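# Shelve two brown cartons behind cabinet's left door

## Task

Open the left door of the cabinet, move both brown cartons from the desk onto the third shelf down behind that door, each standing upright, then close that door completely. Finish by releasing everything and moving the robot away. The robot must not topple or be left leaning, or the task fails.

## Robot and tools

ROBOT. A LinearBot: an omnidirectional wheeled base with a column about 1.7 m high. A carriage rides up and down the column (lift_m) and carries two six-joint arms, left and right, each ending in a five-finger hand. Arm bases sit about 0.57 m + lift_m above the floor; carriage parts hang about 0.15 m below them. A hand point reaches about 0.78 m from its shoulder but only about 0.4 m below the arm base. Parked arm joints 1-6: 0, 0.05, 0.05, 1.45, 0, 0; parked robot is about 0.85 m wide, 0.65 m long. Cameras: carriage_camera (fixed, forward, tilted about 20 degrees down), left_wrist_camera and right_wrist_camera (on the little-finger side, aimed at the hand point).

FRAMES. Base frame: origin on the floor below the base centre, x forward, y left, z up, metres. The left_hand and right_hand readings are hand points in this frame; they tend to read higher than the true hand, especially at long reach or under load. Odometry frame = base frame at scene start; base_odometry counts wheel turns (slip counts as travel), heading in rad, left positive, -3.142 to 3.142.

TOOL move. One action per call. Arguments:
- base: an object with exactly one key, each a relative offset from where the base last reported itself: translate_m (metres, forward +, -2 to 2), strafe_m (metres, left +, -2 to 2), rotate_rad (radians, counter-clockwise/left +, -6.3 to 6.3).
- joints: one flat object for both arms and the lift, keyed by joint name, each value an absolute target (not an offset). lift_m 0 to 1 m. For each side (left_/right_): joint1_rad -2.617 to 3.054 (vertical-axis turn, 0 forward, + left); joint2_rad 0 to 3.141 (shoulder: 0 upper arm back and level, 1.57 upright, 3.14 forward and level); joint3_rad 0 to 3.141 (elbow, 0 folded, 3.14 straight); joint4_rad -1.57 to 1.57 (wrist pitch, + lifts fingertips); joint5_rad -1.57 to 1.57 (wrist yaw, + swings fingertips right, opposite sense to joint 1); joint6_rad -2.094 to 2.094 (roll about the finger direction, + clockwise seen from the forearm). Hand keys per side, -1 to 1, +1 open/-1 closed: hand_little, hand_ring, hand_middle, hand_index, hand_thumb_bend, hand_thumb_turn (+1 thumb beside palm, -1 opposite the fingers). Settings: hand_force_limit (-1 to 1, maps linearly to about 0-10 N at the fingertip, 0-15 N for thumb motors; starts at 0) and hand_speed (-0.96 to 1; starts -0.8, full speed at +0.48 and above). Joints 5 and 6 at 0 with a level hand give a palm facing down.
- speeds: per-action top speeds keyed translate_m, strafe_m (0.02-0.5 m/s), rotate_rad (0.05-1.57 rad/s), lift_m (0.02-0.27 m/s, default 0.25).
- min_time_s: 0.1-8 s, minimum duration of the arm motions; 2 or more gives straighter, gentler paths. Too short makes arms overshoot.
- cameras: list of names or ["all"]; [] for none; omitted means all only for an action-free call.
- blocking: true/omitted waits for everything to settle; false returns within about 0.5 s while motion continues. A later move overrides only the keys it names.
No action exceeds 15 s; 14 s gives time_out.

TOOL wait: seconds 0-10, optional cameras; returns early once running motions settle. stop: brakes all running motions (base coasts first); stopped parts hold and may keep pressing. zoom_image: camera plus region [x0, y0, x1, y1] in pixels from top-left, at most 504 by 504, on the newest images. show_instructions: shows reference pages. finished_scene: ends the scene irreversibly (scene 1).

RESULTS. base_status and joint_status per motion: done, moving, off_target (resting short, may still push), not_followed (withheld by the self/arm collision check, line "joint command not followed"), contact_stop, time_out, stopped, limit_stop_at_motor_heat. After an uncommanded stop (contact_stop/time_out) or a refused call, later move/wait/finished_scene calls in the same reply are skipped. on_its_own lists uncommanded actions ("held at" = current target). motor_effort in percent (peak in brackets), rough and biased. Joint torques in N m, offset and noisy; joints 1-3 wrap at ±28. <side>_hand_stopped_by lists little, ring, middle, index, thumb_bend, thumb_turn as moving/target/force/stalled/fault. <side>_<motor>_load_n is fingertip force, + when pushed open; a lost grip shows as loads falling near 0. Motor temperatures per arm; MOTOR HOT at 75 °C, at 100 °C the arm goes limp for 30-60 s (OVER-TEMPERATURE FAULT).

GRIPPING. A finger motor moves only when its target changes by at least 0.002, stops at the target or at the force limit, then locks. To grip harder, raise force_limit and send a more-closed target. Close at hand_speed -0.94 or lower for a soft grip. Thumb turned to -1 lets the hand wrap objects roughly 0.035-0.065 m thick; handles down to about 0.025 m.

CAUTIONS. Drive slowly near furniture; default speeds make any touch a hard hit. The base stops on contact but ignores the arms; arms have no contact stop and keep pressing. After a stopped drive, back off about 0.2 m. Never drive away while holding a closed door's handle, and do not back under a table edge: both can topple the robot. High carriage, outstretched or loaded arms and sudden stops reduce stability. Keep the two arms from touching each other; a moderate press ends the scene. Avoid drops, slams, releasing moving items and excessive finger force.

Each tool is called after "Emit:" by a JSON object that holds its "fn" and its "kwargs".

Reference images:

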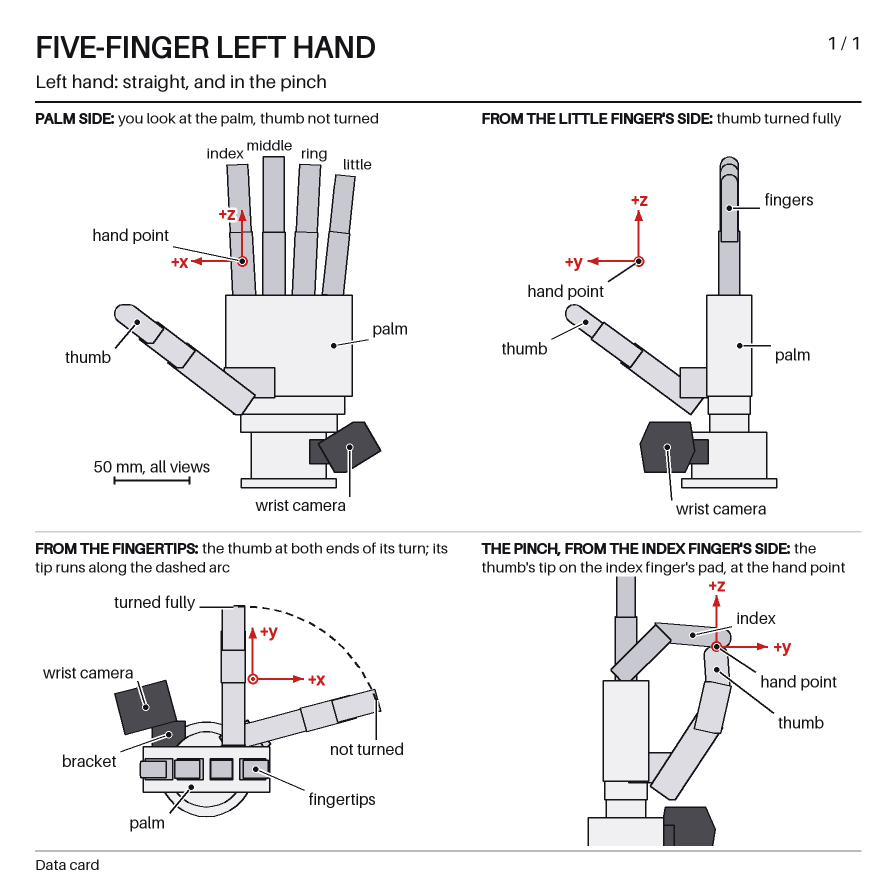

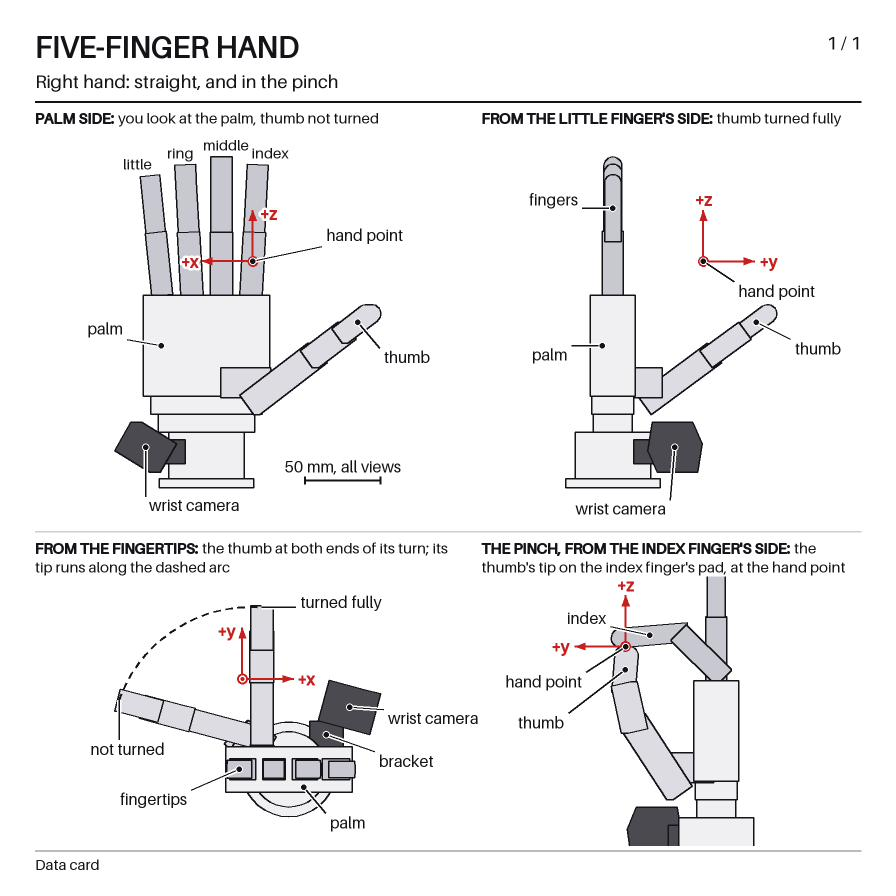

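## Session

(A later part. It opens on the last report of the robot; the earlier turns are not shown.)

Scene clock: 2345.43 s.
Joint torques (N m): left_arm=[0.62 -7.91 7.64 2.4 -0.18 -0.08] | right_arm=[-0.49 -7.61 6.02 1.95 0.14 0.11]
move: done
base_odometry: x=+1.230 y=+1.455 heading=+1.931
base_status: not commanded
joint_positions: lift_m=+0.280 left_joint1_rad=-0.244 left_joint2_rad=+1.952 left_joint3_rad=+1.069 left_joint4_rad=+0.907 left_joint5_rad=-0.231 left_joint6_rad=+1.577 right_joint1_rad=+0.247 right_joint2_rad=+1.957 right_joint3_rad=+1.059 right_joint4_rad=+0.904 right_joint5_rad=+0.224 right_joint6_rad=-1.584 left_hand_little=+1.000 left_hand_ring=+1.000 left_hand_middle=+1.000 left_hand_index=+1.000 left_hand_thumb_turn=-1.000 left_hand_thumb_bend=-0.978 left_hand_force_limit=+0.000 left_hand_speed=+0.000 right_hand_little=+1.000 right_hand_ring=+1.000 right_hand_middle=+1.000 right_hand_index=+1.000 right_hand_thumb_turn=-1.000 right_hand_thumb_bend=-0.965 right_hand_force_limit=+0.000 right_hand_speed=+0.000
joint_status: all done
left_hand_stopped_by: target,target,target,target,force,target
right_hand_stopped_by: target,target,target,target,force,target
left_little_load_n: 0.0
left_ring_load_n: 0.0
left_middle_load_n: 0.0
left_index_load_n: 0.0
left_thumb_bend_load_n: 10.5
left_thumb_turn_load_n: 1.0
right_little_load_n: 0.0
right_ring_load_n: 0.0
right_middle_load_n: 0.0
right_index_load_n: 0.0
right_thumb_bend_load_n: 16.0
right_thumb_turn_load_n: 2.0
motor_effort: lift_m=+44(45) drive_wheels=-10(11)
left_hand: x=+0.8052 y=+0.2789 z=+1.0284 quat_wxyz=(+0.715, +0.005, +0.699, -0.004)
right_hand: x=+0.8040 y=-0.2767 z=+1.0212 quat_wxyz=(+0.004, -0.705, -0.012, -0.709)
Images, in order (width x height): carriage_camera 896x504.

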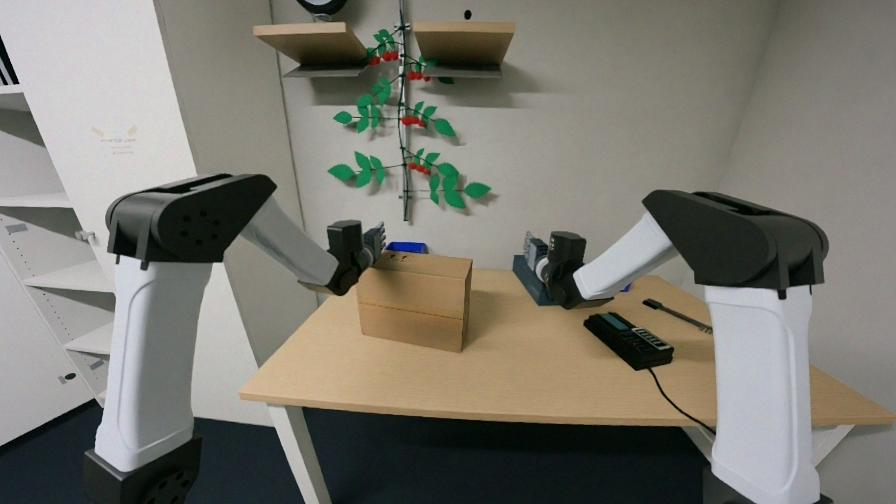

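Emit:
{"fn": "move", "kwargs": {"base": {"translate_m": -0.1}, "speeds": {"translate_m": 0.1}}}

Emit:
{"fn": "move", "kwargs": {"base": {"rotate_rad": -0.228}, "speeds": {"rotate_rad": 0.2}}}

Emit:
{"fn": "move", "kwargs": {"base": {"strafe_m": 0.29}, "speeds": {"strafe_m": 0.12}, "cameras": ["carriage_camera"]}}

Emit:
{"fn": "zoom_image", "kwargs": {"camera": "carriage_camera", "region": [340, 200, 600, 400]}}

Scene clock: 2374.17 s.
Joint torques (N m): left_arm=[0.76 -7.95 7.43 2.43 -0.13 -0.04] | right_arm=[-0.4 -7.57 6.05 2 0.13 0.11]
move: done
base_odometry: x=+1.265 y=+1.361 heading=+1.931
base_status: done
joint_positions: lift_m=+0.280 left_joint1_rad=-0.243 left_joint2_rad=+1.952 left_joint3_rad=+1.069 left_joint4_rad=+0.900 left_joint5_rad=-0.233 left_joint6_rad=+1.577 right_joint1_rad=+0.247 right_joint2_rad=+1.957 right_joint3_rad=+1.059 right_joint4_rad=+0.897 right_joint5_rad=+0.225 right_joint6_rad=-1.584 left_hand_little=+1.000 left_hand_ring=+1.000 left_hand_middle=+1.000 left_hand_index=+1.000 left_hand_thumb_turn=-1.000 left_hand_thumb_bend=-0.978 left_hand_force_limit=+0.000 left_hand_speed=+0.000 right_hand_little=+1.000 right_hand_ring=+1.000 right_hand_middle=+1.000 right_hand_index=+1.000 right_hand_thumb_turn=-1.000 right_hand_thumb_bend=-0.965 right_hand_force_limit=+0.000 right_hand_speed=+0.000
joint_status: not commanded
left_hand_stopped_by: target,target,target,target,force,target
right_hand_stopped_by: target,target,target,target,force,target
left_little_load_n: 0.0
left_ring_load_n: 0.0
left_middle_load_n: 0.0
left_index_load_n: 0.0
left_thumb_bend_load_n: 11.0
left_thumb_turn_load_n: 1.0
right_little_load_n: 0.0
right_ring_load_n: 0.0
right_middle_load_n: 0.0
right_index_load_n: 0.0
right_thumb_bend_load_n: 16.0
right_thumb_turn_load_n: 2.0
motor_effort: lift_m=+44(46) drive_wheels=-2(18)
left_hand: x=+0.8049 y=+0.2796 z=+1.0265 quat_wxyz=(+0.713, +0.005, +0.701, -0.003)
right_hand: x=+0.8037 y=-0.2769 z=+1.0193 quat_wxyz=(+0.003, -0.707, -0.012, -0.707)
pictures: none

Scene clock: 2375.87 s.
Joint torques (N m): left_arm=[0.44 -7.72 7.5 2.41 -0.11 -0.06] | right_arm=[-0.25 -7.61 6.05 2 0.1 0.13]
move: done
base_odometry: x=+1.265 y=+1.361 heading=+1.703
base_status: done
joint_positions: lift_m=+0.280 left_joint1_rad=-0.242 left_joint2_rad=+1.952 left_joint3_rad=+1.069 left_joint4_rad=+0.900 left_joint5_rad=-0.236 left_joint6_rad=+1.576 right_joint1_rad=+0.241 right_joint2_rad=+1.957 right_joint3_rad=+1.059 right_joint4_rad=+0.896 right_joint5_rad=+0.229 right_joint6_rad=-1.584 left_hand_little=+1.000 left_hand_ring=+1.000 left_hand_middle=+1.000 left_hand_index=+1.000 left_hand_thumb_turn=-1.000 left_hand_thumb_bend=-0.978 left_hand_force_limit=+0.000 left_hand_speed=+0.000 right_hand_little=+1.000 right_hand_ring=+1.000 right_hand_middle=+1.000 right_hand_index=+1.000 right_hand_thumb_turn=-1.000 right_hand_thumb_bend=-0.965 right_hand_force_limit=+0.000 right_hand_speed=+0.000
joint_status: not commanded
left_hand_stopped_by: target,target,target,target,force,target
right_hand_stopped_by: target,target,target,target,force,target
left_little_load_n: 0.0
left_ring_load_n: 0.0
left_middle_load_n: 0.0
left_index_load_n: 0.0
left_thumb_bend_load_n: 11.0
left_thumb_turn_load_n: 1.0
right_little_load_n: 0.0
right_ring_load_n: 0.0
right_middle_load_n: 0.0
right_index_load_n: 0.0
right_thumb_bend_load_n: 16.0
right_thumb_turn_load_n: 2.0
motor_effort: lift_m=+45(45) drive_wheels=-8(13)
left_hand: x=+0.8048 y=+0.2810 z=+1.0265 quat_wxyz=(+0.713, +0.003, +0.701, -0.001)
right_hand: x=+0.8037 y=-0.2812 z=+1.0192 quat_wxyz=(-0.001, -0.708, -0.009, -0.707)
pictures: none

Scene clock: 2379.07 s.
Joint torques (N m): left_arm=[0.35 -7.8 7.5 2.52 -0.11 -0.09] | right_arm=[-0.23 -7.49 6.05 2.01 0.09 0.09]
move: done
base_odometry: x=+0.978 y=+1.323 heading=+1.702
base_status: done
joint_positions: lift_m=+0.280 left_joint1_rad=-0.241 left_joint2_rad=+1.952 left_joint3_rad=+1.069 left_joint4_rad=+0.899 left_joint5_rad=-0.236 left_joint6_rad=+1.576 right_joint1_rad=+0.241 right_joint2_rad=+1.957 right_joint3_rad=+1.059 right_joint4_rad=+0.896 right_joint5_rad=+0.231 right_joint6_rad=-1.584 left_hand_little=+1.000 left_hand_ring=+1.000 left_hand_middle=+1.000 left_hand_index=+1.000 left_hand_thumb_turn=-1.000 left_hand_thumb_bend=-0.978 left_hand_force_limit=+0.000 left_hand_speed=+0.000 right_hand_little=+1.000 right_hand_ring=+1.000 right_hand_middle=+1.000 right_hand_index=+1.000 right_hand_thumb_turn=-1.000 right_hand_thumb_bend=-0.965 right_hand_force_limit=+0.000 right_hand_speed=+0.000
joint_status: not commanded
left_hand_stopped_by: target,target,target,target,force,target
right_hand_stopped_by: target,target,target,target,force,target
left_little_load_n: 0.0
left_ring_load_n: 0.0
left_middle_load_n: 0.0
left_index_load_n: 0.0
left_thumb_bend_load_n: 10.5
left_thumb_turn_load_n: 1.0
right_little_load_n: 0.0
right_ring_load_n: 0.0
right_middle_load_n: 0.0
right_index_load_n: 0.0
right_thumb_bend_load_n: 16.0
right_thumb_turn_load_n: 2.0
motor_effort: lift_m=+44(47) drive_wheels=-9(16)
left_hand: x=+0.8048 y=+0.2815 z=+1.0264 quat_wxyz=(+0.713, +0.003, +0.702, -0.001)
right_hand: x=+0.8035 y=-0.2811 z=+1.0190 quat_wxyz=(-0.001, -0.708, -0.009, -0.706)
Images, in order (width x height): carriage_camera 896x504.

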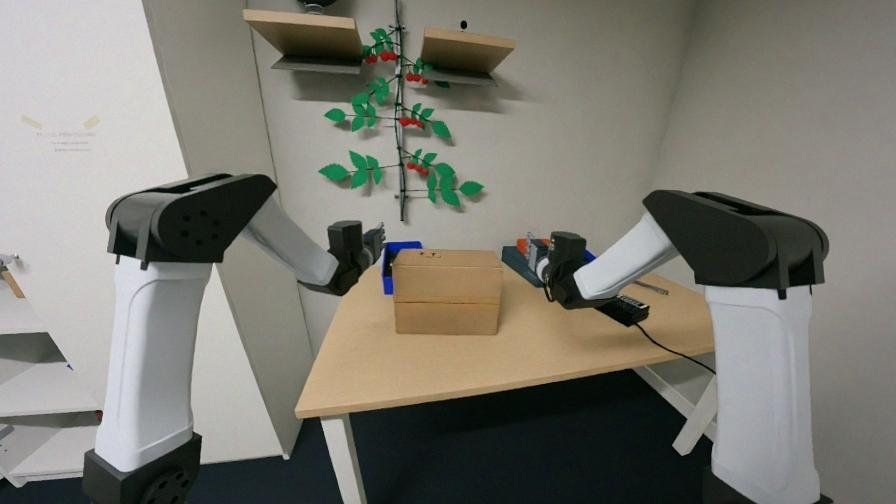

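Scaled by 1.938 from the camera's image (finer frame: 1280x720).

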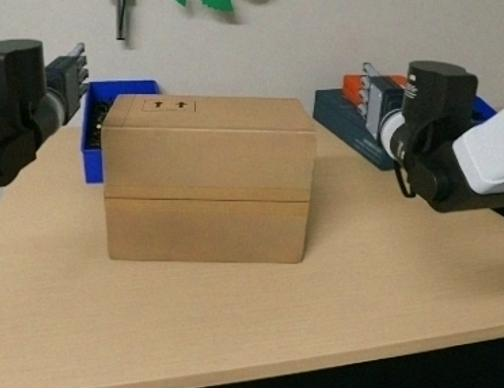

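Emit:
{"fn": "move", "kwargs": {"base": {"translate_m": 0.05}, "speeds": {"translate_m": 0.05}, "joints": {"right_joint2_rad": 1.935}}}

Emit:
{"fn": "move", "kwargs": {"joints": {"lift_m": 0.157}, "speeds": {"lift_m": 0.06}, "cameras": ["carriage_camera"]}}

Emit:
{"fn": "zoom_image", "kwargs": {"camera": "carriage_camera", "region": [340, 180, 600, 380]}}

Scene clock: 2388.47 s.
Joint torques (N m): left_arm=[0.53 -7.83 7.53 2.46 -0.09 -0.08] | right_arm=[-0.24 -9.61 6.02 2.03 0.09 0.11]
move: done
base_odometry: x=+0.971 y=+1.373 heading=+1.702
base_status: done
joint_positions: lift_m=+0.280 left_joint1_rad=-0.241 left_joint2_rad=+1.952 left_joint3_rad=+1.069 left_joint4_rad=+0.899 left_joint5_rad=-0.236 left_joint6_rad=+1.576 right_joint1_rad=+0.241 right_joint2_rad=+1.957 right_joint3_rad=+1.059 right_joint4_rad=+0.894 right_joint5_rad=+0.231 right_joint6_rad=-1.584 left_hand_little=+1.000 left_hand_ring=+1.000 left_hand_middle=+1.000 left_hand_index=+1.000 left_hand_thumb_turn=-1.000 left_hand_thumb_bend=-0.978 left_hand_force_limit=+0.000 left_hand_speed=+0.000 right_hand_little=+1.000 right_hand_ring=+1.000 right_hand_middle=+1.000 right_hand_index=+1.000 right_hand_thumb_turn=-1.000 right_hand_thumb_bend=-0.965 right_hand_force_limit=+0.000 right_hand_speed=+0.000
joint_status: all done
left_hand_stopped_by: target,target,target,target,force,target
right_hand_stopped_by: target,target,target,target,force,target
left_little_load_n: 0.0
left_ring_load_n: 0.0
left_middle_load_n: 0.0
left_index_load_n: 0.0
left_thumb_bend_load_n: 11.0
left_thumb_turn_load_n: 1.0
right_little_load_n: 0.0
right_ring_load_n: 0.0
right_middle_load_n: 0.0
right_index_load_n: 0.0
right_thumb_bend_load_n: 16.0
right_thumb_turn_load_n: 2.5
motor_effort: lift_m=+44(45) drive_wheels=-7(12)
left_hand: x=+0.8048 y=+0.2816 z=+1.0262 quat_wxyz=(+0.712, +0.003, +0.702, -0.001)
right_hand: x=+0.8035 y=-0.2812 z=+1.0186 quat_wxyz=(-0.001, -0.708, -0.009, -0.706)
pictures: none

Scene clock: 2390.90 s.
Joint torques (N m): left_arm=[0.42 -8.12 7.5 2.46 -0.11 -0.05] | right_arm=[-0.14 -9.58 6.17 2.08 0.07 0.08]
move: done
base_odometry: x=+0.971 y=+1.373 heading=+1.702
base_status: not commanded
joint_positions: lift_m=+0.157 left_joint1_rad=-0.241 left_joint2_rad=+1.952 left_joint3_rad=+1.069 left_joint4_rad=+0.896 left_joint5_rad=-0.236 left_joint6_rad=+1.576 right_joint1_rad=+0.241 right_joint2_rad=+1.957 right_joint3_rad=+1.059 right_joint4_rad=+0.892 right_joint5_rad=+0.231 right_joint6_rad=-1.584 left_hand_little=+1.000 left_hand_ring=+1.000 left_hand_middle=+1.000 left_hand_index=+1.000 left_hand_thumb_turn=-1.000 left_hand_thumb_bend=-0.978 left_hand_force_limit=+0.000 left_hand_speed=+0.000 right_hand_little=+1.000 right_hand_ring=+1.000 right_hand_middle=+1.000 right_hand_index=+1.000 right_hand_thumb_turn=-1.000 right_hand_thumb_bend=-0.965 right_hand_force_limit=+0.000 right_hand_speed=+0.000
joint_status: all done
left_hand_stopped_by: target,target,target,target,force,target
right_hand_stopped_by: target,target,target,target,force,target
left_little_load_n: 0.0
left_ring_load_n: 0.0
left_middle_load_n: -0.5
left_index_load_n: 0.0
left_thumb_bend_load_n: 10.5
left_thumb_turn_load_n: 1.0
right_little_load_n: 0.0
right_ring_load_n: 0.0
right_middle_load_n: 0.0
right_index_load_n: 0.0
right_thumb_bend_load_n: 16.0
right_thumb_turn_load_n: 2.0
motor_effort: lift_m=+44(45) drive_wheels=-6(7)
left_hand: x=+0.8047 y=+0.2816 z=+0.9026 quat_wxyz=(+0.712, +0.003, +0.703, -0.001)
right_hand: x=+0.8034 y=-0.2812 z=+0.8950 quat_wxyz=(-0.002, -0.709, -0.009, -0.705)
Images, in order (width x height): carriage_camera 896x504.

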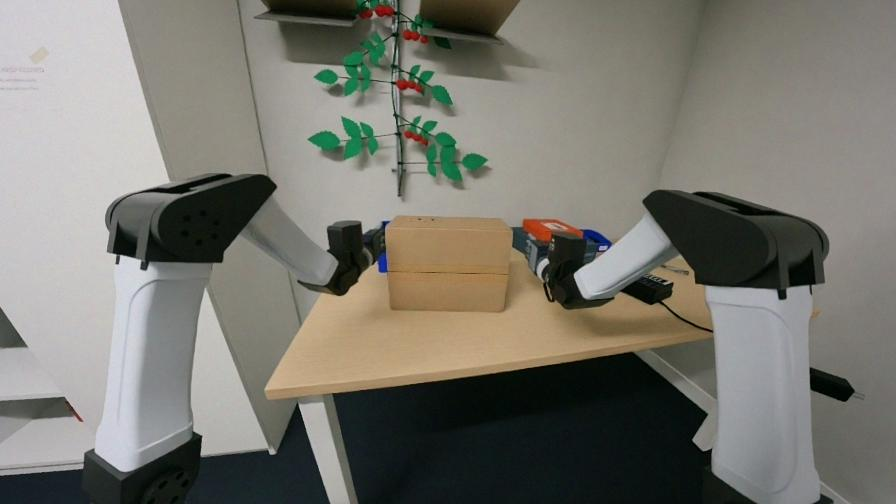

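Scaled by 1.938 from the camera's image (finer frame: 1280x720).

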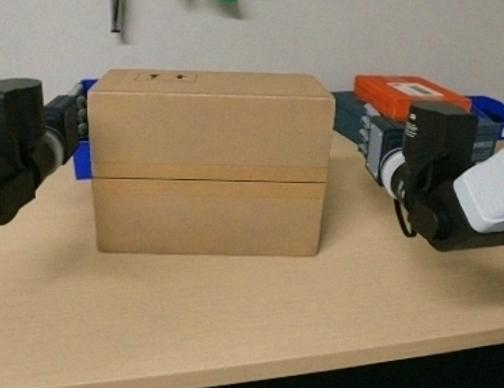

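Emit:
{"fn": "move", "kwargs": {"base": {"translate_m": -0.015}, "speeds": {"translate_m": 0.05}}}

Emit:
{"fn": "move", "kwargs": {"joints": {"left_joint1_rad": -0.37, "right_joint1_rad": 0.37, "left_joint5_rad": -0.36, "right_joint5_rad": 0.36}, "min_time_s": 3, "cameras": ["carriage_camera"]}}

Emit:
{"fn": "zoom_image", "kwargs": {"camera": "carriage_camera", "region": [340, 180, 600, 380]}}

Scene clock: 2414.67 s.
Joint torques (N m): left_arm=[0.24 -8.14 7.43 2.44 -0.14 -0.07] | right_arm=[-0.14 -9.58 5.9 2.02 0.07 0.09]
Motor temperatures (°C): left_arm=[32 46 45 50 34 25] | right_arm=[31 46 45 53 32 29]
move: done
base_odometry: x=+0.973 y=+1.358 heading=+1.702
base_status: done
joint_positions: lift_m=+0.157 left_joint1_rad=-0.240 left_joint2_rad=+1.952 left_joint3_rad=+1.069 left_joint4_rad=+0.898 left_joint5_rad=-0.236 left_joint6_rad=+1.576 right_joint1_rad=+0.241 right_joint2_rad=+1.957 right_joint3_rad=+1.059 right_joint4_rad=+0.893 right_joint5_rad=+0.232 right_joint6_rad=-1.584 left_hand_little=+1.000 left_hand_ring=+1.000 left_hand_middle=+1.000 left_hand_index=+1.000 left_hand_thumb_turn=-1.000 left_hand_thumb_bend=-0.978 left_hand_force_limit=+0.000 left_hand_speed=+0.000 right_hand_little=+1.000 right_hand_ring=+1.000 right_hand_middle=+1.000 right_hand_index=+1.000 right_hand_thumb_turn=-1.000 right_hand_thumb_bend=-0.965 right_hand_force_limit=+0.000 right_hand_speed=+0.000
joint_status: not commanded
left_hand_stopped_by: target,target,target,target,force,target
right_hand_stopped_by: target,target,target,target,force,target
left_little_load_n: 0.0
left_ring_load_n: 0.0
left_middle_load_n: 0.0
left_index_load_n: 0.0
left_thumb_bend_load_n: 10.5
left_thumb_turn_load_n: 1.0
right_little_load_n: 0.0
right_ring_load_n: 0.0
right_middle_load_n: 0.0
right_index_load_n: 0.0
right_thumb_bend_load_n: 16.0
right_thumb_turn_load_n: 2.0
motor_effort: lift_m=+44(45) drive_wheels=+3(18)
left_hand: x=+0.8048 y=+0.2821 z=+0.9031 quat_wxyz=(+0.712, +0.002, +0.702, -0.001)
right_hand: x=+0.8034 y=-0.2813 z=+0.8954 quat_wxyz=(-0.002, -0.709, -0.008, -0.706)
pictures: none

Scene clock: 2417.97 s.
Joint torques (N m): left_arm=[-0.53 -7.94 7.43 2.4 0.04 -0.04] | right_arm=[0.5 -9.59 5.98 2.01 0.14 0.1]
move: done
base_odometry: x=+0.973 y=+1.358 heading=+1.702
base_status: not commanded
joint_positions: lift_m=+0.157 left_joint1_rad=-0.358 left_joint2_rad=+1.952 left_joint3_rad=+1.069 left_joint4_rad=+0.898 left_joint5_rad=-0.370 left_joint6_rad=+1.575 right_joint1_rad=+0.363 right_joint2_rad=+1.957 right_joint3_rad=+1.059 right_joint4_rad=+0.893 right_joint5_rad=+0.343 right_joint6_rad=-1.584 left_hand_little=+1.000 left_hand_ring=+1.000 left_hand_middle=+1.000 left_hand_index=+1.000 left_hand_thumb_turn=-1.000 left_hand_thumb_bend=-0.978 left_hand_force_limit=+0.000 left_hand_speed=+0.000 right_hand_little=+1.000 right_hand_ring=+1.000 right_hand_middle=+1.000 right_hand_index=+1.000 right_hand_thumb_turn=-1.000 right_hand_thumb_bend=-0.965 right_hand_force_limit=+0.000 right_hand_speed=+0.000
joint_status: all done
left_hand_stopped_by: target,target,target,target,force,target
right_hand_stopped_by: target,target,target,target,force,target
left_little_load_n: 0.0
left_ring_load_n: 0.0
left_middle_load_n: 0.0
left_index_load_n: 0.0
left_thumb_bend_load_n: 10.5
left_thumb_turn_load_n: 1.0
right_little_load_n: 0.0
right_ring_load_n: 0.0
right_middle_load_n: -0.5
right_index_load_n: 0.0
right_thumb_bend_load_n: 16.0
right_thumb_turn_load_n: 2.0
motor_effort: lift_m=+44(46) drive_wheels=+3(5)
left_hand: x=+0.7902 y=+0.2412 z=+0.9028 quat_wxyz=(+0.712, -0.005, +0.702, +0.004)
right_hand: x=+0.7898 y=-0.2335 z=+0.8955 quat_wxyz=(+0.002, -0.709, -0.012, -0.706)
Images, in order (width x height): carriage_camera 896x504.

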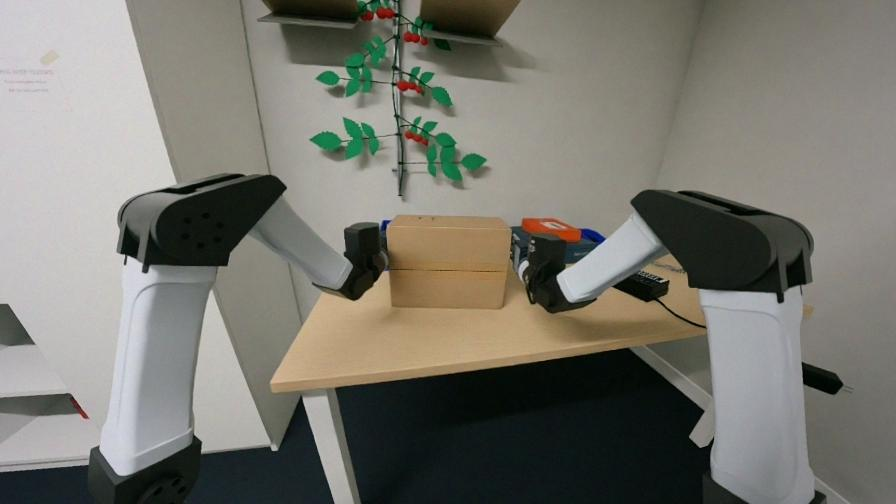

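Scaled by 1.938 from the camera's image (finer frame: 1280x720).

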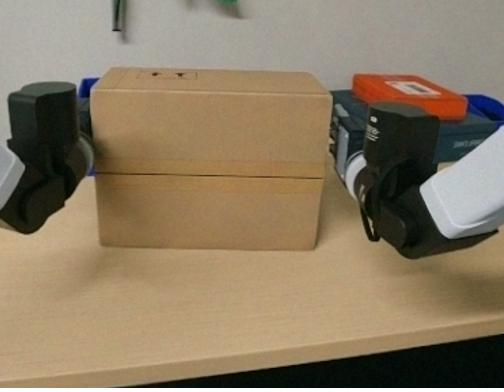

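Emit:
{"fn": "move", "kwargs": {"joints": {"left_joint1_rad": -0.40, "right_joint1_rad": 0.41, "left_joint5_rad": -0.36, "right_joint5_rad": 0.37}, "min_time_s": 2}}

Emit:
{"fn": "move", "kwargs": {"joints": {"left_joint1_rad": -0.51, "right_joint1_rad": 0.51, "left_joint5_rad": -0.13, "right_joint5_rad": 0.13}, "min_time_s": 3, "cameras": ["carriage_camera"]}}

Emit:
{"fn": "zoom_image", "kwargs": {"camera": "carriage_camera", "region": [340, 180, 600, 380]}}

Scene clock: 2425.53 s.
Joint torques (N m): left_arm=[-1.24 -7.8 7.51 2.36 0.18 0] | right_arm=[1.07 -9.63 5.9 1.99 0.06 0.08]
move: done
base_odometry: x=+0.973 y=+1.358 heading=+1.702
base_status: not commanded
joint_positions: lift_m=+0.157 left_joint1_rad=-0.382 left_joint2_rad=+1.952 left_joint3_rad=+1.069 left_joint4_rad=+0.898 left_joint5_rad=-0.383 left_joint6_rad=+1.575 right_joint1_rad=+0.397 right_joint2_rad=+1.957 right_joint3_rad=+1.059 right_joint4_rad=+0.893 right_joint5_rad=+0.365 right_joint6_rad=-1.581 left_hand_little=+1.000 left_hand_ring=+1.000 left_hand_middle=+1.000 left_hand_index=+1.000 left_hand_thumb_turn=-1.000 left_hand_thumb_bend=-0.978 left_hand_force_limit=+0.000 left_hand_speed=+0.000 right_hand_little=+1.000 right_hand_ring=+1.000 right_hand_middle=+1.000 right_hand_index=+1.000 right_hand_thumb_turn=-1.000 right_hand_thumb_bend=-0.965 right_hand_force_limit=+0.000 right_hand_speed=+0.000
joint_status: all done
left_hand_stopped_by: target,target,target,target,force,target
right_hand_stopped_by: target,target,target,target,force,target
left_little_load_n: 0.0
left_ring_load_n: 0.0
left_middle_load_n: 0.0
left_index_load_n: 0.0
left_thumb_bend_load_n: 11.0
left_thumb_turn_load_n: 1.0
right_little_load_n: 0.0
right_ring_load_n: 0.0
right_middle_load_n: 0.0
right_index_load_n: 0.0
right_thumb_bend_load_n: 16.0
right_thumb_turn_load_n: 2.0
motor_effort: lift_m=+45(45) drive_wheels=+3(4)
left_hand: x=+0.7874 y=+0.2300 z=+0.9028 quat_wxyz=(+0.712, -0.001, +0.702, +0.000)
right_hand: x=+0.7856 y=-0.2190 z=+0.8953 quat_wxyz=(+0.007, -0.708, -0.016, -0.706)
pictures: none

Scene clock: 2428.83 s.
Joint torques (N m): left_arm=[-9.46 -7.83 7.36 2.4 2.41 -0.05] | right_arm=[9.31 -9.62 6.04 1.99 -2.01 -0.24]
move: off_target
base_odometry: x=+0.973 y=+1.358 heading=+1.702
base_status: not commanded
joint_positions: lift_m=+0.157 left_joint1_rad=-0.399 left_joint2_rad=+1.952 left_joint3_rad=+1.069 left_joint4_rad=+0.898 left_joint5_rad=-0.390 left_joint6_rad=+1.575 right_joint1_rad=+0.400 right_joint2_rad=+1.957 right_joint3_rad=+1.059 right_joint4_rad=+0.893 right_joint5_rad=+0.354 right_joint6_rad=-1.556 left_hand_little=+1.000 left_hand_ring=+1.000 left_hand_middle=+1.000 left_hand_index=+1.000 left_hand_thumb_turn=-1.000 left_hand_thumb_bend=-0.978 left_hand_force_limit=+0.000 left_hand_speed=+0.000 right_hand_little=+1.000 right_hand_ring=+1.000 right_hand_middle=+1.000 right_hand_index=+1.000 right_hand_thumb_turn=-1.000 right_hand_thumb_bend=-0.965 right_hand_force_limit=+0.000 right_hand_speed=+0.000
joint_status: left_joint1_rad off_target (ended at -0.399, target -0.510); left_joint5_rad off_target (ended at -0.390, target -0.130); right_joint1_rad off_target (ended at +0.399, target +0.510); right_joint5_rad off_target (ended at +0.354, target +0.130)
left_hand_stopped_by: target,target,target,target,force,target
right_hand_stopped_by: target,target,target,target,force,target
left_little_load_n: 0.0
left_ring_load_n: 0.0
left_middle_load_n: 0.0
left_index_load_n: 0.0
left_thumb_bend_load_n: 10.5
left_thumb_turn_load_n: 1.0
right_little_load_n: 0.0
right_ring_load_n: 0.0
right_middle_load_n: 0.0
right_index_load_n: 0.0
right_thumb_bend_load_n: 16.0
right_thumb_turn_load_n: 2.0
motor_effort: lift_m=+46(46) drive_wheels=+4(4)
left_hand: x=+0.7855 y=+0.2219 z=+0.9027 quat_wxyz=(+0.712, +0.003, +0.702, -0.004)
right_hand: x=+0.7858 y=-0.2145 z=+0.8938 quat_wxyz=(+0.021, -0.709, -0.011, -0.705)
Images, in order (width x height): carriage_camera 896x504.

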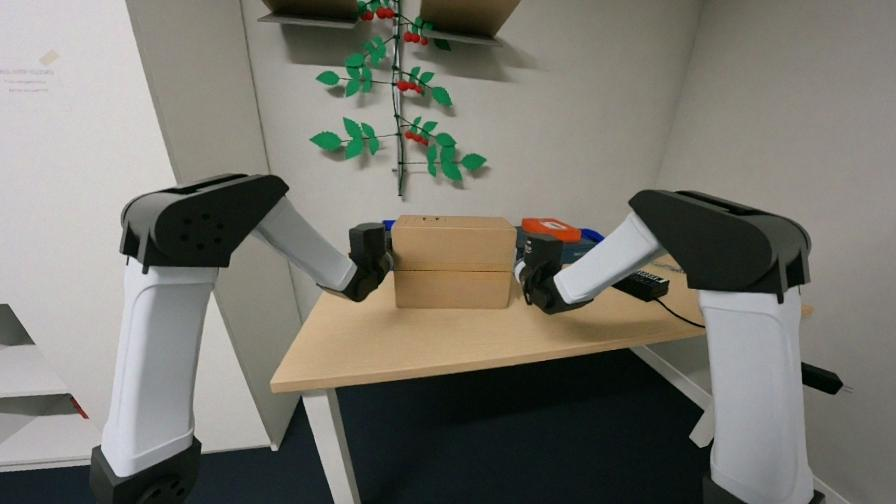

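Scaled by 1.938 from the camera's image (finer frame: 1280x720).

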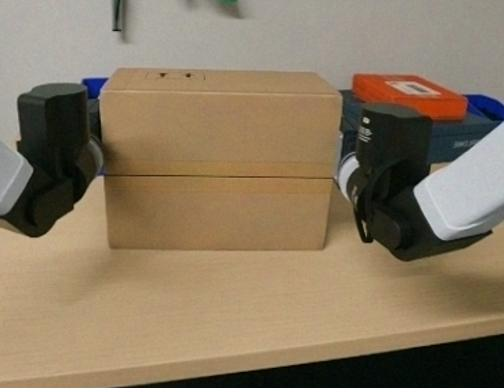

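Emit:
{"fn": "move", "kwargs": {"joints": {"lift_m": 0.2, "left_joint4_rad": 0.93, "right_joint4_rad": 0.93}, "speeds": {"lift_m": 0.03}, "min_time_s": 1.5, "cameras": ["carriage_camera"]}}

Emit:
{"fn": "zoom_image", "kwargs": {"camera": "carriage_camera", "region": [340, 180, 600, 380]}}

Scene clock: 2435.70 s.
Joint torques (N m): left_arm=[-9.02 -7.86 8.57 3.3 2.36 0.13] | right_arm=[9.36 -9.72 6.45 2.52 -2 -0.31]
move: off_target
base_odometry: x=+0.973 y=+1.358 heading=+1.702
base_status: not commanded
joint_positions: lift_m=+0.200 left_joint1_rad=-0.402 left_joint2_rad=+1.952 left_joint3_rad=+1.058 left_joint4_rad=+0.842 left_joint5_rad=-0.390 left_joint6_rad=+1.554 right_joint1_rad=+0.400 right_joint2_rad=+1.957 right_joint3_rad=+1.053 right_joint4_rad=+0.867 right_joint5_rad=+0.353 right_joint6_rad=-1.547 left_hand_little=+1.000 left_hand_ring=+1.000 left_hand_middle=+1.000 left_hand_index=+1.000 left_hand_thumb_turn=-1.000 left_hand_thumb_bend=-0.978 left_hand_force_limit=+0.000 left_hand_speed=+0.000 right_hand_little=+1.000 right_hand_ring=+1.000 right_hand_middle=+1.000 right_hand_index=+1.000 right_hand_thumb_turn=-1.000 right_hand_thumb_bend=-0.965 right_hand_force_limit=+0.000 right_hand_speed=+0.000
joint_status: left_joint4_rad off_target (ended at +0.842, target +0.930); right_joint4_rad off_target (ended at +0.867, target +0.930); the others done
left_hand_stopped_by: target,target,target,target,force,target
right_hand_stopped_by: target,target,target,target,force,target
left_little_load_n: 0.0
left_ring_load_n: -0.5
left_middle_load_n: 0.0
left_index_load_n: 0.0
left_thumb_bend_load_n: 10.5
left_thumb_turn_load_n: 1.5
right_little_load_n: 0.0
right_ring_load_n: 0.0
right_middle_load_n: 0.0
right_index_load_n: 0.0
right_thumb_bend_load_n: 16.0
right_thumb_turn_load_n: 2.0
motor_effort: lift_m=+46(50) drive_wheels=+3(5)
left_hand: x=+0.7814 y=+0.2210 z=+0.9267 quat_wxyz=(+0.690, +0.005, +0.724, -0.003)
right_hand: x=+0.7839 y=-0.2148 z=+0.9274 quat_wxyz=(+0.020, -0.719, -0.013, -0.694)
Images, in order (width x height): carriage_camera 896x504.

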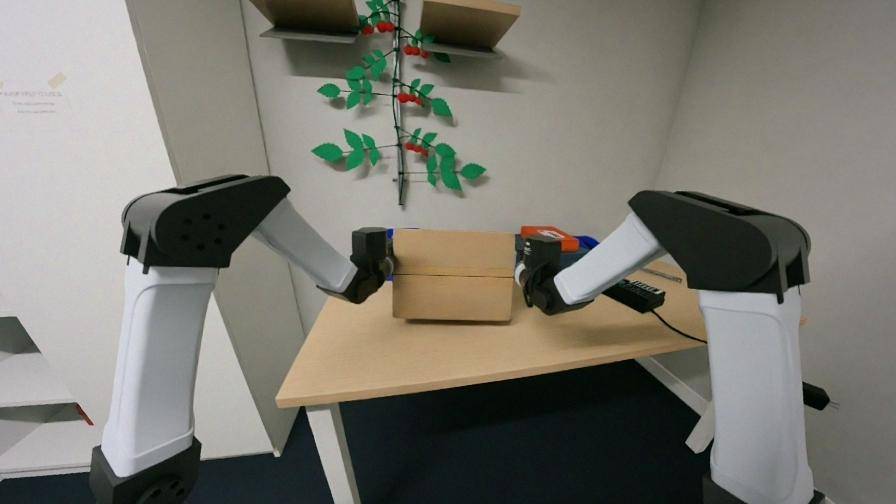

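Scaled by 1.938 from the camera's image (finer frame: 1280x720).

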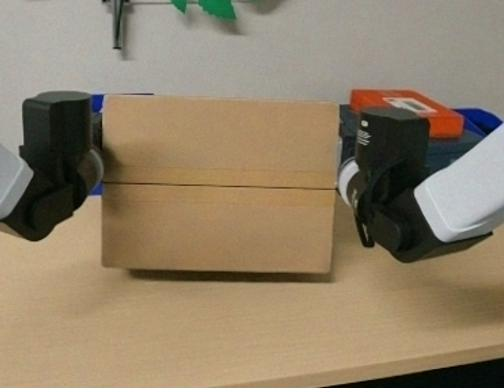

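Emit:
{"fn": "move", "kwargs": {"joints": {"lift_m": 0.162}, "speeds": {"lift_m": 0.03}, "cameras": ["carriage_camera"]}}

Emit:
{"fn": "zoom_image", "kwargs": {"camera": "carriage_camera", "region": [340, 180, 600, 380]}}

Scene clock: 2462.47 s.
Joint torques (N m): left_arm=[-8.94 -7.91 8.47 2.17 2.45 -0.11] | right_arm=[9.26 -8.79 6.24 1.73 -1.97 -0.01]
Motor temperatures (°C): left_arm=[37 46 45 57 42 25] | right_arm=[36 47 46 56 36 29]
move: done
base_odometry: x=+0.973 y=+1.358 heading=+1.702
base_status: not commanded
joint_positions: lift_m=+0.162 left_joint1_rad=-0.402 left_joint2_rad=+1.952 left_joint3_rad=+1.058 left_joint4_rad=+0.946 left_joint5_rad=-0.392 left_joint6_rad=+1.585 right_joint1_rad=+0.400 right_joint2_rad=+1.949 right_joint3_rad=+1.053 right_joint4_rad=+0.946 right_joint5_rad=+0.349 right_joint6_rad=-1.575 left_hand_little=+1.000 left_hand_ring=+1.000 left_hand_middle=+1.000 left_hand_index=+1.000 left_hand_thumb_turn=-1.000 left_hand_thumb_bend=-0.978 left_hand_force_limit=+0.000 left_hand_speed=+0.000 right_hand_little=+1.000 right_hand_ring=+1.000 right_hand_middle=+1.000 right_hand_index=+1.000 right_hand_thumb_turn=-1.000 right_hand_thumb_bend=-0.965 right_hand_force_limit=+0.000 right_hand_speed=+0.000
joint_status: all done
left_hand_stopped_by: target,target,target,target,force,target
right_hand_stopped_by: target,target,target,target,force,target
left_little_load_n: 0.0
left_ring_load_n: 0.0
left_middle_load_n: 0.0
left_index_load_n: 0.0
left_thumb_bend_load_n: 10.5
left_thumb_turn_load_n: 1.0
right_little_load_n: 0.0
right_ring_load_n: 0.5
right_middle_load_n: 0.0
right_index_load_n: 0.0
right_thumb_bend_load_n: 16.0
right_thumb_turn_load_n: 2.0
on_its_own: left_joint4_rad moved +0.104 to your old target +0.930; right_joint4_rad moved +0.079 to your old target +0.930
motor_effort: lift_m=+43(45) drive_wheels=+3(4)
left_hand: x=+0.7842 y=+0.2210 z=+0.9148 quat_wxyz=(+0.724, +0.001, +0.690, -0.006)
right_hand: x=+0.7859 y=-0.2142 z=+0.9140 quat_wxyz=(+0.023, -0.690, -0.013, -0.723)
Images, in order (width x height): carriage_camera 896x504.

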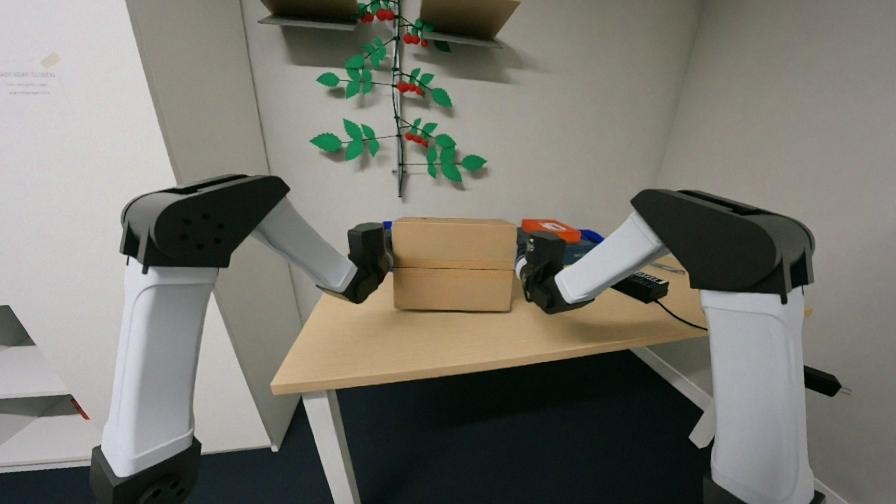

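Scaled by 1.938 from the camera's image (finer frame: 1280x720).

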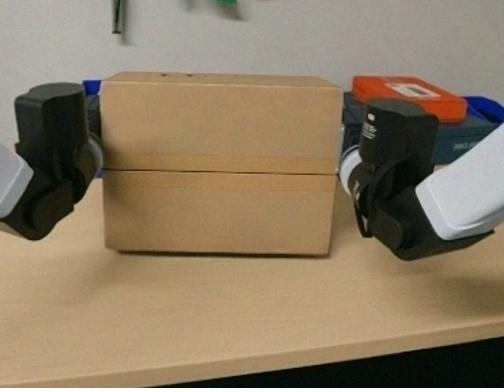

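Emit:
{"fn": "move", "kwargs": {"joints": {"lift_m": 0.154}, "speeds": {"lift_m": 0.02}}}

Emit:
{"fn": "move", "kwargs": {"joints": {"left_joint1_rad": -0.42, "right_joint1_rad": 0.42, "left_joint5_rad": -0.34, "right_joint5_rad": 0.33}, "min_time_s": 4, "cameras": ["carriage_camera"]}}

Emit:
{"fn": "zoom_image", "kwargs": {"camera": "carriage_camera", "region": [340, 180, 600, 380]}}

Scene clock: 2467.23 s.
Joint torques (N m): left_arm=[-9.06 -7.8 8.62 2.04 2.42 -0.2] | right_arm=[9.21 -8.95 6.27 1.79 -2.02 0]
Motor temperatures (°C): left_arm=[37 46 45 56 43 25] | right_arm=[36 46 46 55 37 29]
move: done
base_odometry: x=+0.973 y=+1.358 heading=+1.702
base_status: not commanded
joint_positions: lift_m=+0.154 left_joint1_rad=-0.402 left_joint2_rad=+1.952 left_joint3_rad=+1.058 left_joint4_rad=+0.956 left_joint5_rad=-0.390 left_joint6_rad=+1.589 right_joint1_rad=+0.400 right_joint2_rad=+1.949 right_joint3_rad=+1.053 right_joint4_rad=+0.947 right_joint5_rad=+0.349 right_joint6_rad=-1.575 left_hand_little=+1.000 left_hand_ring=+1.000 left_hand_middle=+1.000 left_hand_index=+1.000 left_hand_thumb_turn=-1.000 left_hand_thumb_bend=-0.978 left_hand_force_limit=+0.000 left_hand_speed=+0.000 right_hand_little=+1.000 right_hand_ring=+1.000 right_hand_middle=+1.000 right_hand_index=+1.000 right_hand_thumb_turn=-1.000 right_hand_thumb_bend=-0.965 right_hand_force_limit=+0.000 right_hand_speed=+0.000
joint_status: all done
left_hand_stopped_by: target,target,target,target,force,target
right_hand_stopped_by: target,target,target,target,force,target
left_little_load_n: 0.0
left_ring_load_n: 0.0
left_middle_load_n: 0.0
left_index_load_n: 0.0
left_thumb_bend_load_n: 10.5
left_thumb_turn_load_n: 1.0
right_little_load_n: 0.0
right_ring_load_n: 0.0
right_middle_load_n: 0.0
right_index_load_n: 0.5
right_thumb_bend_load_n: 16.0
right_thumb_turn_load_n: 2.0
motor_effort: lift_m=+42(44) drive_wheels=+3(4)
left_hand: x=+0.7845 y=+0.2207 z=+0.9093 quat_wxyz=(+0.727, +0.002, +0.687, -0.006)
right_hand: x=+0.7859 y=-0.2142 z=+0.9065 quat_wxyz=(+0.023, -0.690, -0.013, -0.724)
pictures: none

Scene clock: 2471.53 s.
Joint torques (N m): left_arm=[-1.31 -7.88 8.49 2.28 0.54 -0.12] | right_arm=[1.63 -8.88 6.37 1.99 -0.45 -0.09]
Motor temperatures (°C): left_arm=[37 46 46 55 43 25] | right_arm=[36 45 46 54 36 29]
move: off_target
base_odometry: x=+0.973 y=+1.358 heading=+1.702
base_status: not commanded
joint_positions: lift_m=+0.154 left_joint1_rad=-0.399 left_joint2_rad=+1.952 left_joint3_rad=+1.058 left_joint4_rad=+0.937 left_joint5_rad=-0.404 left_joint6_rad=+1.581 right_joint1_rad=+0.400 right_joint2_rad=+1.949 right_joint3_rad=+1.053 right_joint4_rad=+0.924 right_joint5_rad=+0.380 right_joint6_rad=-1.570 left_hand_little=+1.000 left_hand_ring=+1.000 left_hand_middle=+1.000 left_hand_index=+1.000 left_hand_thumb_turn=-1.000 left_hand_thumb_bend=-0.978 left_hand_force_limit=+0.000 left_hand_speed=+0.000 right_hand_little=+1.000 right_hand_ring=+1.000 right_hand_middle=+1.000 right_hand_index=+1.000 right_hand_thumb_turn=-1.000 right_hand_thumb_bend=-0.965 right_hand_force_limit=+0.000 right_hand_speed=+0.000
joint_status: left_joint1_rad off_target (ended at -0.399, target -0.420); left_joint5_rad off_target (ended at -0.404, target -0.340); right_joint1_rad off_target (ended at +0.400, target +0.420); right_joint5_rad off_target (ended at +0.380, target +0.330)
left_hand_stopped_by: target,target,target,target,force,target
right_hand_stopped_by: target,target,target,target,force,target
left_little_load_n: 0.0
left_ring_load_n: 0.0
left_middle_load_n: 0.0
left_index_load_n: 0.0
left_thumb_bend_load_n: 10.5
left_thumb_turn_load_n: 1.0
right_little_load_n: 0.0
right_ring_load_n: 0.0
right_middle_load_n: 0.0
right_index_load_n: 0.0
right_thumb_bend_load_n: 16.0
right_thumb_turn_load_n: 2.5
motor_effort: lift_m=+42(43) drive_wheels=+4(4)
left_hand: x=+0.7836 y=+0.2250 z=+0.9043 quat_wxyz=(+0.721, -0.004, +0.693, +0.000)
right_hand: x=+0.7838 y=-0.2202 z=+0.9006 quat_wxyz=(+0.011, -0.698, -0.003, -0.716)
Images, in order (width x height): carriage_camera 896x504.

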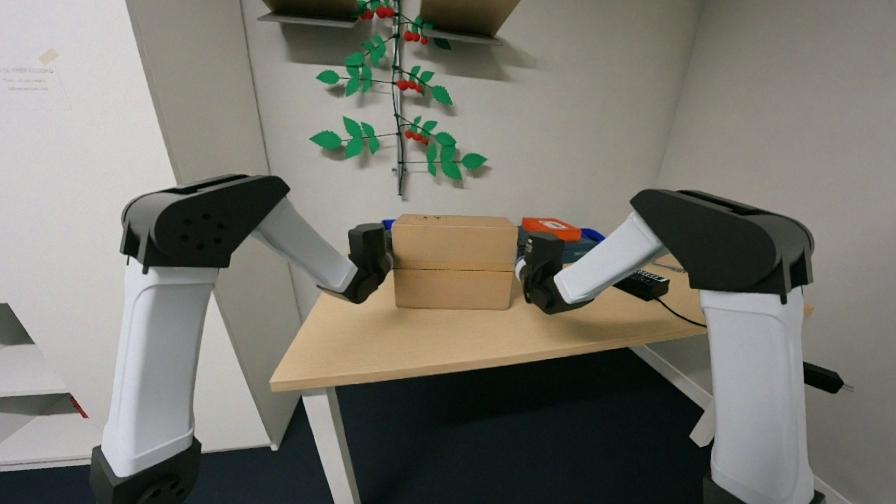

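Scaled by 1.938 from the camera's image (finer frame: 1280x720).

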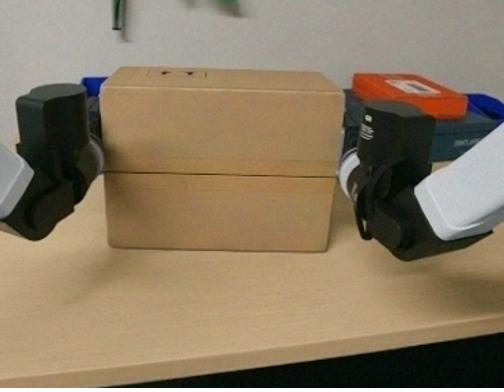

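Emit:
{"fn": "move", "kwargs": {"joints": {"left_joint1_rad": -0.3, "right_joint1_rad": 0.3, "left_joint5_rad": -0.3, "right_joint5_rad": 0.3, "left_joint4_rad": 0.91, "right_joint4_rad": 0.905}, "min_time_s": 2}}

Emit:
{"fn": "move", "kwargs": {"base": {"translate_m": -0.06}, "speeds": {"translate_m": 0.06, "lift_m": 0.05}, "joints": {"lift_m": 0.095}}}

Emit:
{"fn": "move", "kwargs": {"joints": {"left_joint1_rad": -0.22, "right_joint1_rad": 0.22, "left_joint5_rad": 0.0, "right_joint5_rad": 0.0}, "min_time_s": 2, "cameras": ["carriage_camera"]}}

Emit:
{"fn": "zoom_image", "kwargs": {"camera": "carriage_camera", "region": [320, 160, 580, 360]}}

Scene clock: 2492.07 s.
Joint torques (N m): left_arm=[0.98 -7.88 8.47 2.4 0.01 -0.06] | right_arm=[-0.64 -8.88 6.42 1.91 -0.15 -0.06]
move: done
base_odometry: x=+0.973 y=+1.358 heading=+1.702
base_status: not commanded
joint_positions: lift_m=+0.154 left_joint1_rad=-0.305 left_joint2_rad=+1.952 left_joint3_rad=+1.058 left_joint4_rad=+0.917 left_joint5_rad=-0.308 left_joint6_rad=+1.577 right_joint1_rad=+0.307 right_joint2_rad=+1.949 right_joint3_rad=+1.053 right_joint4_rad=+0.909 right_joint5_rad=+0.316 right_joint6_rad=-1.570 left_hand_little=+1.000 left_hand_ring=+1.000 left_hand_middle=+1.000 left_hand_index=+1.000 left_hand_thumb_turn=-1.000 left_hand_thumb_bend=-0.978 left_hand_force_limit=+0.000 left_hand_speed=+0.000 right_hand_little=+1.000 right_hand_ring=+1.000 right_hand_middle=+1.000 right_hand_index=+1.000 right_hand_thumb_turn=-1.000 right_hand_thumb_bend=-0.965 right_hand_force_limit=+0.000 right_hand_speed=+0.000
joint_status: all done
left_hand_stopped_by: target,target,target,target,force,target
right_hand_stopped_by: target,target,target,target,force,target
left_little_load_n: 0.0
left_ring_load_n: 0.0
left_middle_load_n: 0.0
left_index_load_n: 0.0
left_thumb_bend_load_n: 11.0
left_thumb_turn_load_n: 1.0
right_little_load_n: 0.0
right_ring_load_n: 0.0
right_middle_load_n: 0.0
right_index_load_n: 0.0
right_thumb_bend_load_n: 16.0
right_thumb_turn_load_n: 2.0
motor_effort: lift_m=+42(44) drive_wheels=+4(4)
left_hand: x=+0.7961 y=+0.2598 z=+0.8999 quat_wxyz=(+0.715, -0.002, +0.699, +0.001)
right_hand: x=+0.7943 y=-0.2603 z=+0.8972 quat_wxyz=(-0.002, -0.703, +0.005, -0.712)
pictures: none

Scene clock: 2493.63 s.
Joint torques (N m): left_arm=[0.75 -7.9 8.39 2.49 0.03 -0.07] | right_arm=[-0.43 -8.8 6.38 1.99 -0.13 -0.07]
move: done
base_odometry: x=+0.981 y=+1.299 heading=+1.702
base_status: done
joint_positions: lift_m=+0.095 left_joint1_rad=-0.304 left_joint2_rad=+1.952 left_joint3_rad=+1.058 left_joint4_rad=+0.908 left_joint5_rad=-0.307 left_joint6_rad=+1.576 right_joint1_rad=+0.305 right_joint2_rad=+1.949 right_joint3_rad=+1.053 right_joint4_rad=+0.899 right_joint5_rad=+0.314 right_joint6_rad=-1.570 left_hand_little=+1.000 left_hand_ring=+1.000 left_hand_middle=+1.000 left_hand_index=+1.000 left_hand_thumb_turn=-1.000 left_hand_thumb_bend=-0.978 left_hand_force_limit=+0.000 left_hand_speed=+0.000 right_hand_little=+1.000 right_hand_ring=+1.000 right_hand_middle=+1.000 right_hand_index=+1.000 right_hand_thumb_turn=-1.000 right_hand_thumb_bend=-0.965 right_hand_force_limit=+0.000 right_hand_speed=+0.000
joint_status: all done
left_hand_stopped_by: target,target,target,target,force,target
right_hand_stopped_by: target,target,target,target,force,target
left_little_load_n: 0.0
left_ring_load_n: 0.0
left_middle_load_n: 0.0
left_index_load_n: 0.0
left_thumb_bend_load_n: 11.0
left_thumb_turn_load_n: 1.0
right_little_load_n: 0.0
right_ring_load_n: 0.0
right_middle_load_n: 0.0
right_index_load_n: 0.0
right_thumb_bend_load_n: 16.0
right_thumb_turn_load_n: 2.0
motor_effort: lift_m=+44(45) drive_wheels=+2(16)
left_hand: x=+0.7961 y=+0.2596 z=+0.8387 quat_wxyz=(+0.712, +0.000, +0.702, +0.001)
right_hand: x=+0.7943 y=-0.2607 z=+0.8358 quat_wxyz=(-0.003, -0.706, +0.004, -0.708)
pictures: none

Scene clock: 2495.93 s.
Joint torques (N m): left_arm=[0.9 -7.92 8.38 2.48 -0.04 -0.07] | right_arm=[-0.58 -9.05 6.35 2.06 -0.15 -0.06]
move: done
base_odometry: x=+0.981 y=+1.299 heading=+1.702
base_status: not commanded
joint_positions: lift_m=+0.095 left_joint1_rad=-0.225 left_joint2_rad=+1.952 left_joint3_rad=+1.058 left_joint4_rad=+0.908 left_joint5_rad=-0.009 left_joint6_rad=+1.576 right_joint1_rad=+0.227 right_joint2_rad=+1.949 right_joint3_rad=+1.053 right_joint4_rad=+0.899 right_joint5_rad=+0.017 right_joint6_rad=-1.570 left_hand_little=+1.000 left_hand_ring=+1.000 left_hand_middle=+1.000 left_hand_index=+1.000 left_hand_thumb_turn=-1.000 left_hand_thumb_bend=-0.978 left_hand_force_limit=+0.000 left_hand_speed=+0.000 right_hand_little=+1.000 right_hand_ring=+1.000 right_hand_middle=+1.000 right_hand_index=+1.000 right_hand_thumb_turn=-1.000 right_hand_thumb_bend=-0.965 right_hand_force_limit=+0.000 right_hand_speed=+0.000
joint_status: all done
left_hand_stopped_by: target,target,target,target,force,target
right_hand_stopped_by: target,target,target,target,force,target
left_little_load_n: 0.0
left_ring_load_n: 0.0
left_middle_load_n: 0.0
left_index_load_n: 0.0
left_thumb_bend_load_n: 11.0
left_thumb_turn_load_n: 1.0
right_little_load_n: 0.0
right_ring_load_n: 0.0
right_middle_load_n: 0.0
right_index_load_n: 0.0
right_thumb_bend_load_n: 16.0
right_thumb_turn_load_n: 2.0
motor_effort: lift_m=+44(46) drive_wheels=+1(2)
left_hand: x=+0.8128 y=+0.2464 z=+0.8391 quat_wxyz=(+0.708, +0.077, +0.698, -0.075)
right_hand: x=+0.8112 y=-0.2468 z=+0.8358 quat_wxyz=(+0.075, -0.702, -0.074, -0.704)
Images, in order (width x height): carriage_camera 896x504.

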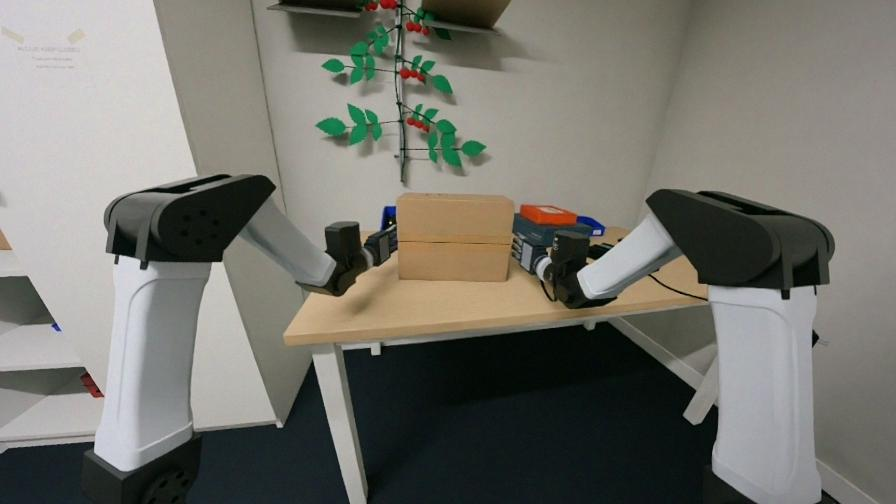

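Scaled by 1.938 from the camera's image (finer frame: 1280x720).

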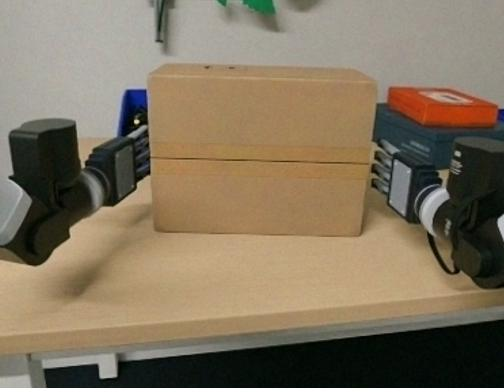

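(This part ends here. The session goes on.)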